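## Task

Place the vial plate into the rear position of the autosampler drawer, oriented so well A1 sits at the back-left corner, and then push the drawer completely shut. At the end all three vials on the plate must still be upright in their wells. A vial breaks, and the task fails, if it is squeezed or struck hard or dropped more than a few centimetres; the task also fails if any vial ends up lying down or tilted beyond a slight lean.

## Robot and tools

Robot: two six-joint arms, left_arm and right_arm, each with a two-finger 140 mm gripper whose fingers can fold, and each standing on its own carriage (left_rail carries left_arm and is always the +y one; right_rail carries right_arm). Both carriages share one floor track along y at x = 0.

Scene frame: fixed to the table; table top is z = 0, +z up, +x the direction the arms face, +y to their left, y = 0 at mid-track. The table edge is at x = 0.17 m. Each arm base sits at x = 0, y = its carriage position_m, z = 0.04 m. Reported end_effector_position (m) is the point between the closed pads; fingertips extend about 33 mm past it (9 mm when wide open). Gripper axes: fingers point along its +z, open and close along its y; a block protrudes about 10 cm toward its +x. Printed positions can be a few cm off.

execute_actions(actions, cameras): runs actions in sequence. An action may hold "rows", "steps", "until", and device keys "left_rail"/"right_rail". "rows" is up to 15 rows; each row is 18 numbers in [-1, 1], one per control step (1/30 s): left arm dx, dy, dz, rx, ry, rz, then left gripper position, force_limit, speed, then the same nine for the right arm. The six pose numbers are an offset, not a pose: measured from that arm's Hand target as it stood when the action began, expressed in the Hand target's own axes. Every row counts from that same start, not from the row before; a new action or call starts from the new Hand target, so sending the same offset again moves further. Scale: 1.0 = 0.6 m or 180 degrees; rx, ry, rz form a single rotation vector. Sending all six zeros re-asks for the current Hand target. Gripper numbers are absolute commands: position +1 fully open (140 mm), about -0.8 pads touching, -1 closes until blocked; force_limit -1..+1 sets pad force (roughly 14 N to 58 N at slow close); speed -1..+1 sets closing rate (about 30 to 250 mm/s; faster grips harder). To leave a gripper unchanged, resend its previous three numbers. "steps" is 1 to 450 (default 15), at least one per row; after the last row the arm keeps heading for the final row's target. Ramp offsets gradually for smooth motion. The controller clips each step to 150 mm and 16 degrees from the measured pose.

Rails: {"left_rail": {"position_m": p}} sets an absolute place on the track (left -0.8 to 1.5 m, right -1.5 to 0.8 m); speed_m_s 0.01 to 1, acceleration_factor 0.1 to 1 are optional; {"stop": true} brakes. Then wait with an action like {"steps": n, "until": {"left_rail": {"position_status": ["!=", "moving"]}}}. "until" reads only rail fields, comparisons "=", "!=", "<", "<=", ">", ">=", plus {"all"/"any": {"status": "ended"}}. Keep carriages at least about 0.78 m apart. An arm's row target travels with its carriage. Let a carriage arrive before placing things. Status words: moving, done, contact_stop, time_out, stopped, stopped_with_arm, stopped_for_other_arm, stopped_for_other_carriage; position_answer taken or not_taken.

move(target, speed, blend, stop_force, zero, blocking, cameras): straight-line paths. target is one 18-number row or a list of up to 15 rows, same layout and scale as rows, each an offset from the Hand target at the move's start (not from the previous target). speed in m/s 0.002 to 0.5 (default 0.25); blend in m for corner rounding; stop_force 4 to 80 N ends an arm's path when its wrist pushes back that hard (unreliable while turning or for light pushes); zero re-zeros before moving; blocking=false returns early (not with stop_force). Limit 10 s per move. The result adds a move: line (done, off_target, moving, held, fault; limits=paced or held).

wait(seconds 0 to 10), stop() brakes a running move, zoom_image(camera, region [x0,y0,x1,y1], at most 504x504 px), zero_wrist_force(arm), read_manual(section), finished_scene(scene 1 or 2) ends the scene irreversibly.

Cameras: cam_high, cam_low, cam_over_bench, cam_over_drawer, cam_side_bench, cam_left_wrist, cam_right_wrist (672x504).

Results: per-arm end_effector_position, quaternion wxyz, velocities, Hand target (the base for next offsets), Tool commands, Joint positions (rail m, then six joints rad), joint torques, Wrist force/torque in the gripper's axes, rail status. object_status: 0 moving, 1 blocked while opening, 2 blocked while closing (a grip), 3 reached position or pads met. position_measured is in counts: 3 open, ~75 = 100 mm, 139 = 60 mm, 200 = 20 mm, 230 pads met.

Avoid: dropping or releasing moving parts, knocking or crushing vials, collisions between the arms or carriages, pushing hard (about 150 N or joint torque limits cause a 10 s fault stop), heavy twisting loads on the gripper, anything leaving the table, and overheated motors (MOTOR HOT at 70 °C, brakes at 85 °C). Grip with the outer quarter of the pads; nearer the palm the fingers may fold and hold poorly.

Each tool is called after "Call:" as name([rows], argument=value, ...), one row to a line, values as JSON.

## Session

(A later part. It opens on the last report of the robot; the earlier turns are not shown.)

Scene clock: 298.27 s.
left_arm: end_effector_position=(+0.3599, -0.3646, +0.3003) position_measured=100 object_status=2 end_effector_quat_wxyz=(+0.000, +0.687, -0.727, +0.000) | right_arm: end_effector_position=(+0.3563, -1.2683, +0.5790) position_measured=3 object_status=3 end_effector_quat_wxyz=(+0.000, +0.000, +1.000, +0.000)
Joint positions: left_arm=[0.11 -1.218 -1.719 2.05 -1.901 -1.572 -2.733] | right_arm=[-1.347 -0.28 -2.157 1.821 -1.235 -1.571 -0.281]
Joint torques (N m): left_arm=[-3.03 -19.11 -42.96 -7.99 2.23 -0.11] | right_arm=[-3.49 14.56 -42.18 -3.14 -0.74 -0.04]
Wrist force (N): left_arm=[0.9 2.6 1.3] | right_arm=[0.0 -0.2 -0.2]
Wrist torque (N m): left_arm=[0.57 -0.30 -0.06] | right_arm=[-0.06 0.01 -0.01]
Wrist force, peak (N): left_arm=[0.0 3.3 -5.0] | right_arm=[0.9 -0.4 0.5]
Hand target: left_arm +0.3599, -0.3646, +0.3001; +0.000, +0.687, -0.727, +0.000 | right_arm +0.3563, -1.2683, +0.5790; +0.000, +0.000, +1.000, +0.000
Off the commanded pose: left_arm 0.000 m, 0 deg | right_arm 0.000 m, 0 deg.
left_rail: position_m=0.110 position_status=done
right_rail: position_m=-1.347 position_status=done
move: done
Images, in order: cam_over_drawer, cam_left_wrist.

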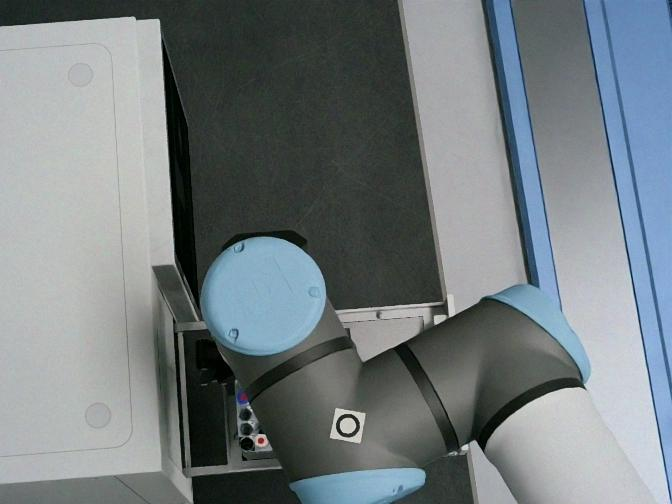

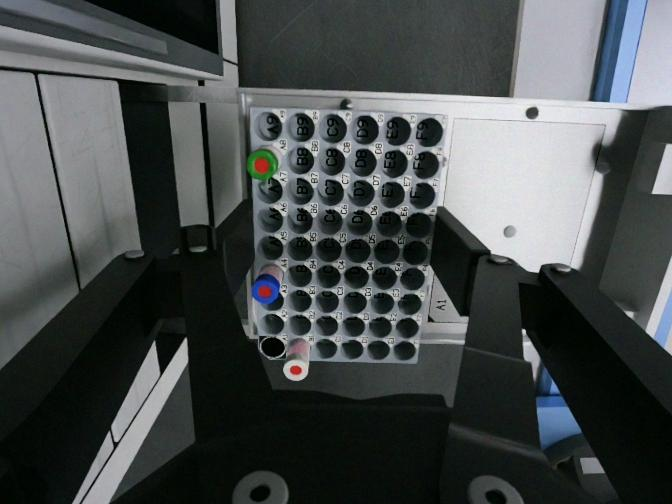

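Call:
move([
  [-0.0033,0,0.03,0,0,0,-1,-0.7,-1,0,0,0,0,0,0,1,1,1],
  [-0.0033,0,0.06,0,0,0,-1,-0.7,-1,0,0,0,0,0,0,1,1,1],
], cameras=["cam_left_wrist","cam_over_drawer"], speed=[0.03,0.015], stop_force=10)

Call:
zoom_image(camera="cam_over_drawer", region=[150, 260, 450, 504])

Call:
zoom_image(camera="cam_left_wrist", region=[180, 60, 580, 400])

Scene clock: 333.80 s.
left_arm: end_effector_position=(+0.3600, -0.3627, +0.2689) position_measured=100 object_status=2 end_effector_quat_wxyz=(+0.000, +0.687, -0.727, +0.000) | right_arm: end_effector_position=(+0.3563, -1.2683, +0.5790) position_measured=3 object_status=3 end_effector_quat_wxyz=(+0.000, +0.000, +1.000, +0.000)
Joint positions: left_arm=[0.11 -1.217 -1.701 2.094 -1.963 -1.572 -2.731] | right_arm=[-1.347 -0.28 -2.157 1.821 -1.235 -1.571 -0.281]
Joint torques (N m): left_arm=[19.61 -59.8 -54.26 -2.29 1.63 2.28] | right_arm=[-4.24 13.78 -42.64 -3.3 -0.9 -0.33]
Wrist force (N): left_arm=[0.8 2.6 0.9] | right_arm=[-0.1 -0.1 0.3]
Wrist torque (N m): left_arm=[0.58 -0.24 -0.02] | right_arm=[-0.03 0.01 0.01]
Wrist force, peak (N): left_arm=[-2.6 3.8 -13.1] | right_arm=[0.1 0.0 1.1]
Hand target: left_arm +0.3600, -0.3627, +0.2689; +0.000, +0.687, -0.727, +0.000 (not the last commanded pose) | right_arm +0.3563, -1.2683, +0.5790; +0.000, +0.000, +1.000, +0.000
Off the commanded pose: left_arm 0.005 m, 0 deg | right_arm 0.000 m, 0 deg.
left_rail: position_m=0.110 position_status=done
right_rail: position_m=-1.347 position_status=done
move: contact (left_arm); path passed 1 of 2 targets
Images, in order: cam_over_drawer, cam_left_wrist.

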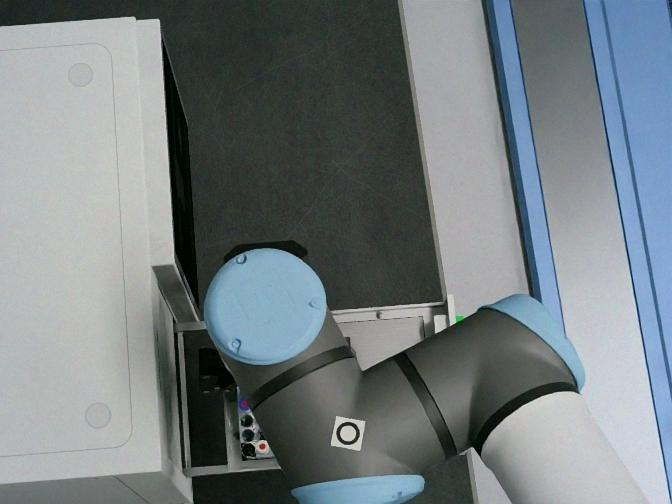

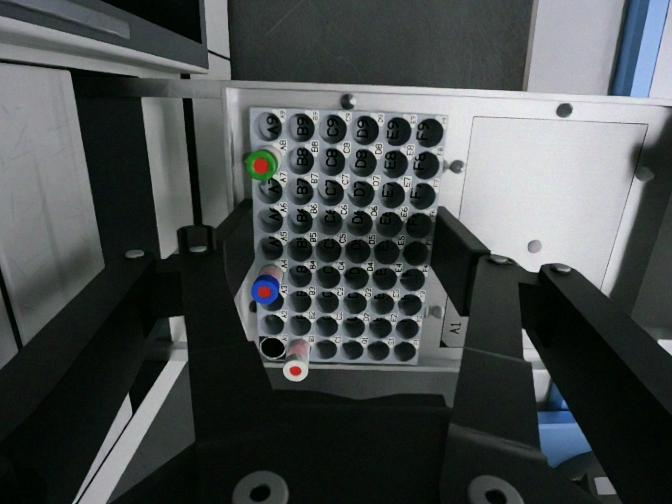

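Scaled by 1.680 from the camera's 672x504 image, which has a finer 960x720 frame.

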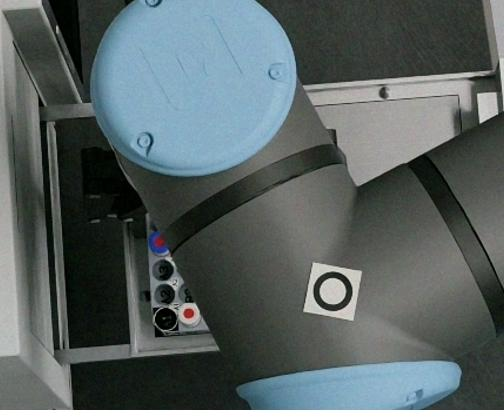

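Scaled by 1.260 from the camera's 672x504 image, which has a finer 960x720 frame.

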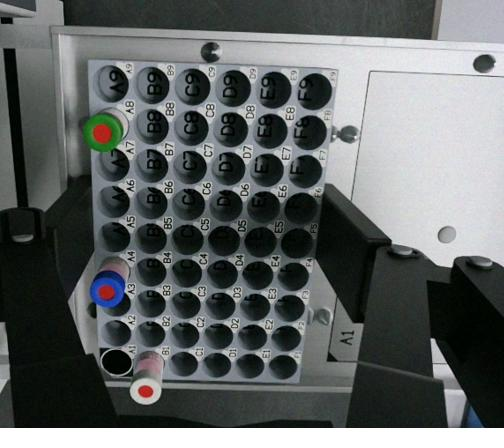

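Call:
execute_actions([
  {"rows":[[0,0,0,0,0,0,0.33,-0.7,-1,0,0,0,0,0,0,1,1,1]],"steps":45},
], cameras=["cam_left_wrist"])

Call:
move([
  [0,0,-0.3,0,0,0,0.33,-0.7,-1,0,0,0,0,0,0,1,1,1],
  [-0.0137,0.4598,-0.185,0.2596,-0.2596,0.4494,0.33,-0.7,-1,0,0,0,0,0,0,1,1,1],
  [-0.0137,0.4598,-0.011,0.2596,-0.2596,0.4494,-1,-0.7,0,0,0,0,0,0,0,1,1,1],
], cameras=["cam_left_wrist","cam_over_drawer"], speed=[0.12,0.3,0.15], blend=[0.03,0.02,0])

Call:
zoom_image(camera="cam_over_drawer", region=[180, 270, 520, 504])

Call:
zoom_image(camera="cam_left_wrist", region=[150, 60, 550, 350])

Scene clock: 357.90 s.
Wrist force, peak (N): left_arm=[0.5 5.4 2.2] | right_arm=[0.7 0.0 0.6]
Off the commanded pose: left_arm 0.000 m, 0 deg | right_arm 0.000 m, 0 deg.
left_rail: position_m=0.110 position_status=done
right_rail: position_m=-1.347 position_status=done
Images, in order: cam_left_wrist.

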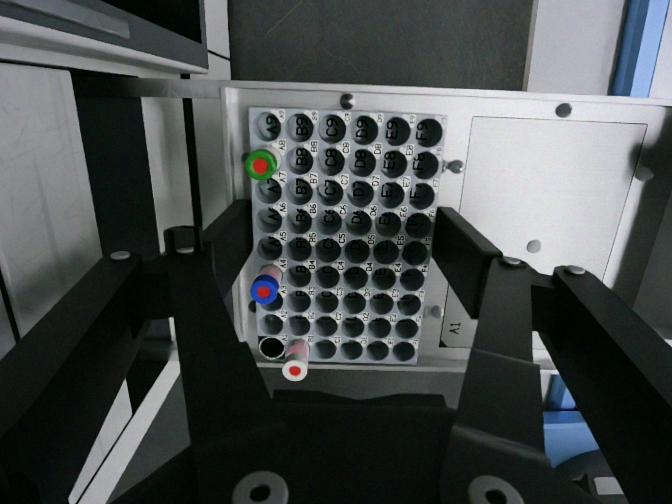

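Scene clock: 364.73 s.
left_arm: end_effector_position=(+0.0850, -0.3389, +0.2758) position_measured=233 object_status=3 end_effector_quat_wxyz=(+0.499, +0.024, +0.866, -0.014) | right_arm: end_effector_position=(+0.3563, -1.2683, +0.5790) position_measured=3 object_status=3 end_effector_quat_wxyz=(+0.000, +0.000, +1.000, +0.000)
Joint positions: left_arm=[0.11 -2.393 -1.778 2.294 -1.211 -0.897 -2.662] | right_arm=[-1.347 -0.28 -2.157 1.821 -1.235 -1.571 -0.28]
Joint torques (N m): left_arm=[20.88 -7.95 -36.17 -4.25 3.3 2.36] | right_arm=[-3.5 16.91 -43.69 -3.15 -0.96 -0.11]
Wrist force (N): left_arm=[0.3 3.2 1.5] | right_arm=[-0.1 0.1 0.0]
Wrist torque (N m): left_arm=[0.64 -0.33 0.21] | right_arm=[0.02 0.02 0.00]
Wrist force, peak (N): left_arm=[0.4 5.0 3.0] | right_arm=[0.6 0.0 0.8]
Hand target: left_arm +0.0850, -0.3389, +0.2758; +0.499, +0.024, +0.866, -0.014 | right_arm +0.3563, -1.2683, +0.5790; +0.000, +0.000, +1.000, +0.000
Off the commanded pose: left_arm 0.000 m, 0 deg | right_arm 0.000 m, 0 deg.
left_rail: position_m=0.110 position_status=done
right_rail: position_m=-1.347 position_status=done
move: done
Images, in order: cam_over_drawer, cam_left_wrist.

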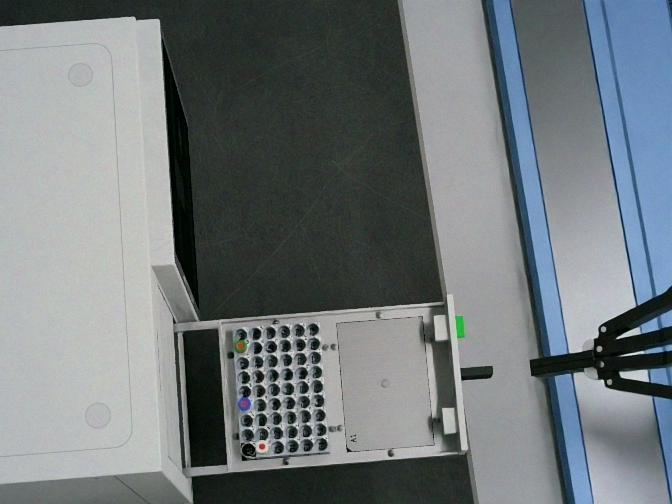

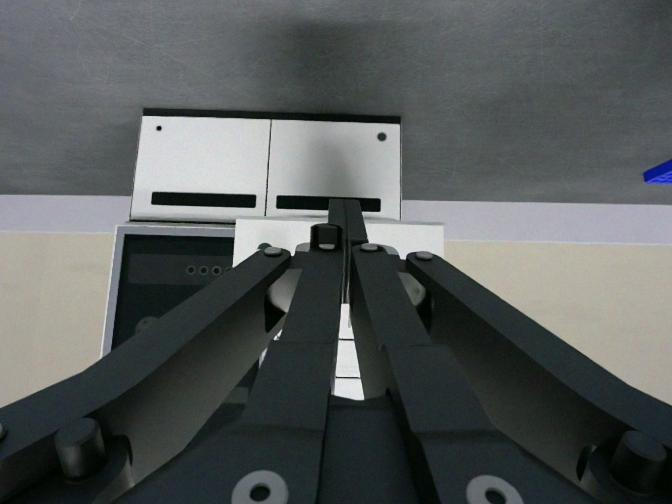

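Scaled by 1.482 from the camera's 672x504 image, which has a finer 960x720 frame.

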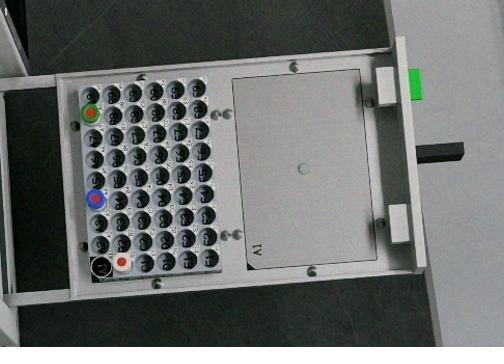

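Scaled by 1.260 from the camera's 672x504 image, which has a finer 960x720 frame.

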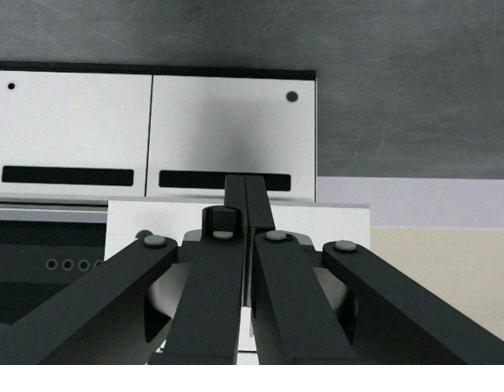

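Call:
move([
  [-0.0233,-0.0025,0.0404,0,0,0,-1,-0.7,0,0,0,0,0,0,0,1,1,1],
  [-0.0333,-0.0025,0.0577,0,0,0,-1,-0.7,0,0,0,0,0,0,0,1,1,1],
  [-0.25,-0.0025,0.433,0,0,0,-1,-0.7,0,0,0,0,0,0,0,1,1,1],
], cameras=["cam_left_wrist","cam_over_drawer"], speed=[0.1,0.02,0.055], stop_force=40)

Call:
zoom_image(camera="cam_over_drawer", region=[120, 270, 420, 504])

Scene clock: 386.90 s.
left_arm: end_effector_position=(+0.3845, -0.3571, +0.2755) position_measured=233 object_status=3 end_effector_quat_wxyz=(+0.499, +0.024, +0.866, -0.014) | right_arm: end_effector_position=(+0.3563, -1.2683, +0.5790) position_measured=3 object_status=3 end_effector_quat_wxyz=(+0.000, +0.000, +1.000, +0.000)
Joint positions: left_arm=[0.11 -1.762 -1.818 2.458 -1.982 -0.54 -1.836] | right_arm=[-1.347 -0.28 -2.157 1.821 -1.235 -1.571 -0.28]
Joint torques (N m): left_arm=[20.72 -1.29 -36.63 -7.5 4.85 2.52] | right_arm=[-4.5 15.8 -44.51 -3.11 -0.91 -0.08]
Wrist force (N): left_arm=[1.0 4.0 -1.0] | right_arm=[0.4 0.2 0.5]
Wrist torque (N m): left_arm=[0.47 -0.40 0.26] | right_arm=[0.04 -0.09 0.00]
Wrist force, peak (N): left_arm=[1.3 4.9 -1.5] | right_arm=[0.2 -0.3 1.0]
Hand target: left_arm +0.3845, -0.3571, +0.2755; +0.499, +0.024, +0.866, -0.014 | right_arm +0.3563, -1.2683, +0.5790; +0.000, +0.000, +1.000, +0.000
Off the commanded pose: left_arm 0.000 m, 0 deg | right_arm 0.000 m, 0 deg.
left_rail: position_m=0.110 position_status=done
right_rail: position_m=-1.347 position_status=done
move: done
Images, in order: cam_over_drawer, cam_left_wrist.

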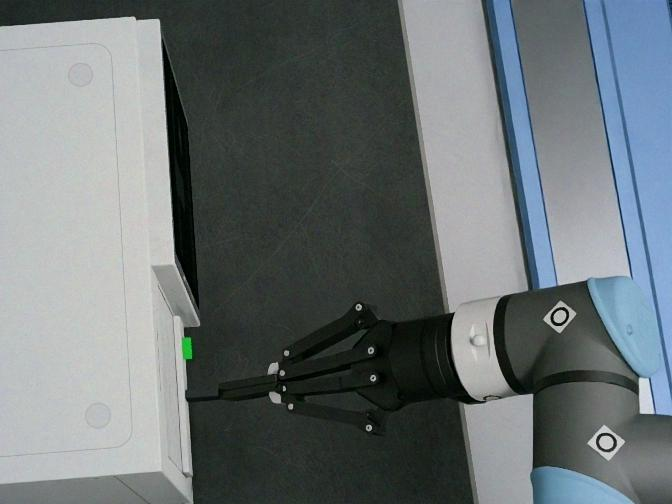

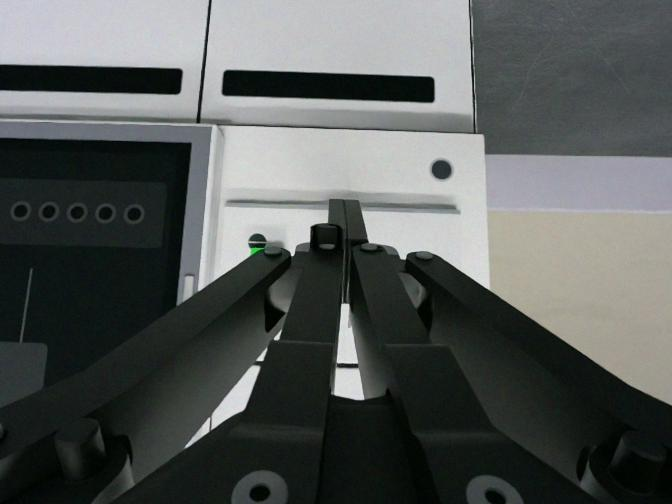

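Scaled by 1.680 from the camera's 672x504 image, which has a finer 960x720 frame.

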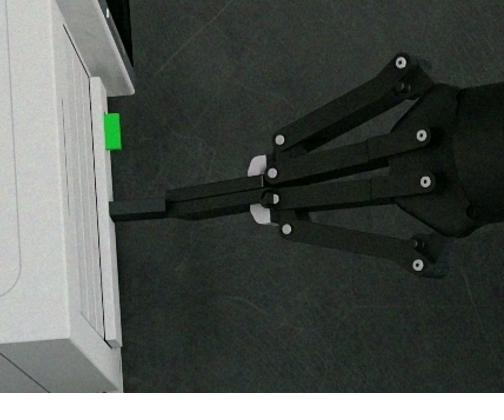

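Call:
move(target=[-0.025,0,0.0433,0,0,0,-1,-0.7,0,0,0,0,0,0,0,1,1,1], cameras=["cam_left_wrist","cam_over_drawer"], speed=0.008, stop_force=35)

Call:
zoom_image(camera="cam_over_drawer", region=[80, 230, 330, 504])

Call:
zoom_image(camera="cam_left_wrist", region=[200, 80, 500, 320])

Scene clock: 401.47 s.
left_arm: end_effector_position=(+0.3916, -0.3576, +0.2755) position_measured=233 object_status=3 end_effector_quat_wxyz=(+0.499, +0.024, +0.866, -0.014) | right_arm: end_effector_position=(+0.3563, -1.2683, +0.5790) position_measured=3 object_status=3 end_effector_quat_wxyz=(+0.000, +0.000, +1.000, +0.000)
Joint positions: left_arm=[0.11 -1.745 -1.81 2.46 -2.019 -0.537 -1.804] | right_arm=[-1.347 -0.28 -2.157 1.821 -1.235 -1.571 -0.28]
Joint torques (N m): left_arm=[-0.58 -39.73 -45.09 -0.5 4.19 -2.45] | right_arm=[-5.06 14.98 -45.29 -3.1 -0.8 -0.22]
Wrist force (N): left_arm=[14.1 10.2 -37.5] | right_arm=[0.1 0.1 0.4]
Wrist torque (N m): left_arm=[0.32 -0.52 0.17] | right_arm=[0.03 -0.03 0.00]
Wrist force, peak (N): left_arm=[18.2 13.1 -49.2] | right_arm=[0.6 -0.2 0.8]
Hand target: left_arm +0.3916, -0.3576, +0.2755; +0.499, +0.024, +0.866, -0.014 (not the last commanded pose) | right_arm +0.3563, -1.2683, +0.5790; +0.000, +0.000, +1.000, +0.000
Off the commanded pose: left_arm 0.023 m, 0 deg | right_arm 0.000 m, 0 deg.
left_rail: position_m=0.110 position_status=done
right_rail: position_m=-1.347 position_status=done
move: contact (left_arm)
Images, in order: cam_over_drawer, cam_left_wrist.

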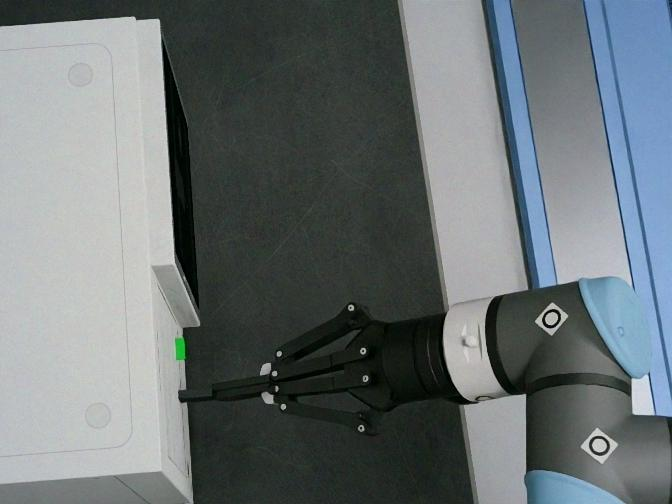

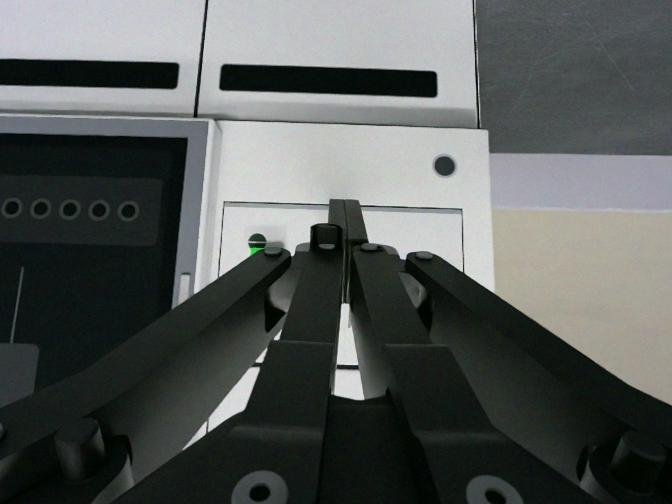

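Scaled by 1.839 from the camera's 672x504 image, which has a finer 960x720 frame.

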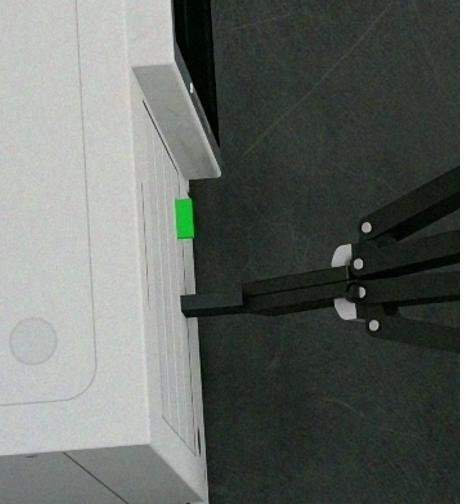

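Scaled by 1.680 from the camera's 672x504 image, which has a finer 960x720 frame.

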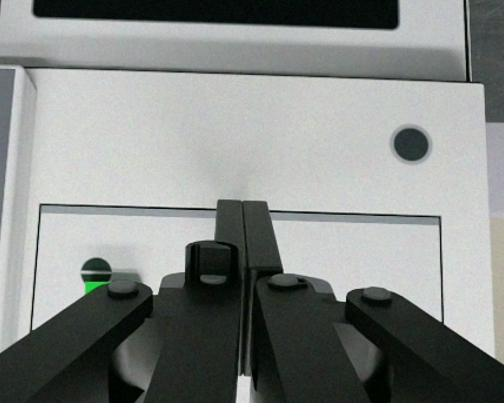

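Call:
move(target=[0.06,0,-0.1,0,0,0,-1,-0.7,0,0,0,0,0,0,0,1,1,1], cameras=["cam_over_drawer"], speed=0.1)

Call:
zoom_image(camera="cam_over_drawer", region=[80, 130, 330, 420])

Scene clock: 410.70 s.
left_arm: end_effector_position=(+0.3219, -0.3537, +0.2744) position_measured=233 object_status=3 end_effector_quat_wxyz=(+0.499, +0.024, +0.866, -0.014) | right_arm: end_effector_position=(+0.3563, -1.2683, +0.5790) position_measured=3 object_status=3 end_effector_quat_wxyz=(+0.000, +0.000, +1.000, +0.000)
Joint positions: left_arm=[0.11 -1.908 -1.86 2.435 -1.699 -0.589 -2.095] | right_arm=[-1.347 -0.28 -2.157 1.821 -1.235 -1.571 -0.28]
Joint torques (N m): left_arm=[-18.05 -40.74 -49.67 0.56 -0.52 -2.32] | right_arm=[-5.49 14.74 -45.74 -3.21 -1.04 -0.08]
Wrist force (N): left_arm=[1.0 4.2 0.5] | right_arm=[0.4 0.3 0.3]
Wrist torque (N m): left_arm=[0.83 -0.43 0.27] | right_arm=[0.06 -0.10 0.00]
Wrist force, peak (N): left_arm=[14.8 10.2 -37.6] | right_arm=[0.2 -0.2 1.1]
Hand target: left_arm +0.3218, -0.3537, +0.2744; +0.499, +0.024, +0.866, -0.014 | right_arm +0.3563, -1.2683, +0.5790; +0.000, +0.000, +1.000, +0.000
Off the commanded pose: left_arm 0.000 m, 0 deg | right_arm 0.000 m, 0 deg.
left_rail: position_m=0.110 position_status=done
right_rail: position_m=-1.347 position_status=done
move: done
Images, in order: cam_over_drawer.

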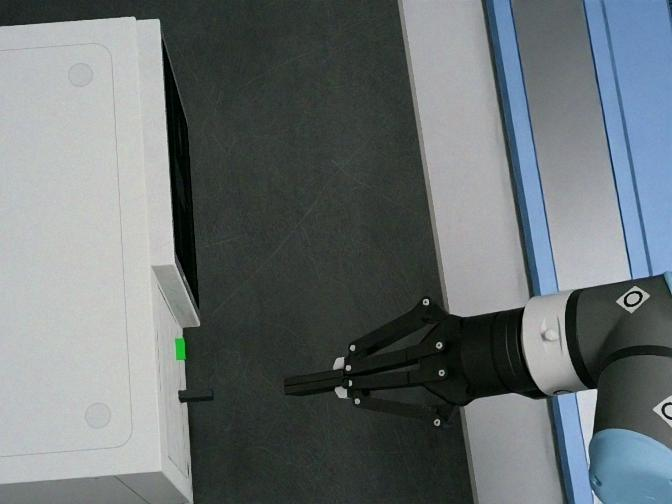

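Scaled by 1.738 from the camera's 672x504 image, which has a finer 960x720 frame.

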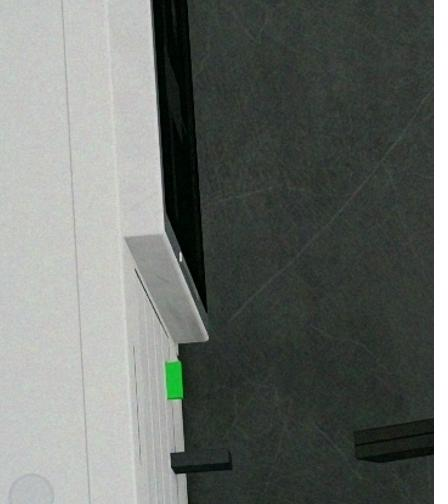

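Identical to the initial closed position (handle at the same pixels).

Call:
finished_scene(scene=2)

The scene is finished: the task was done.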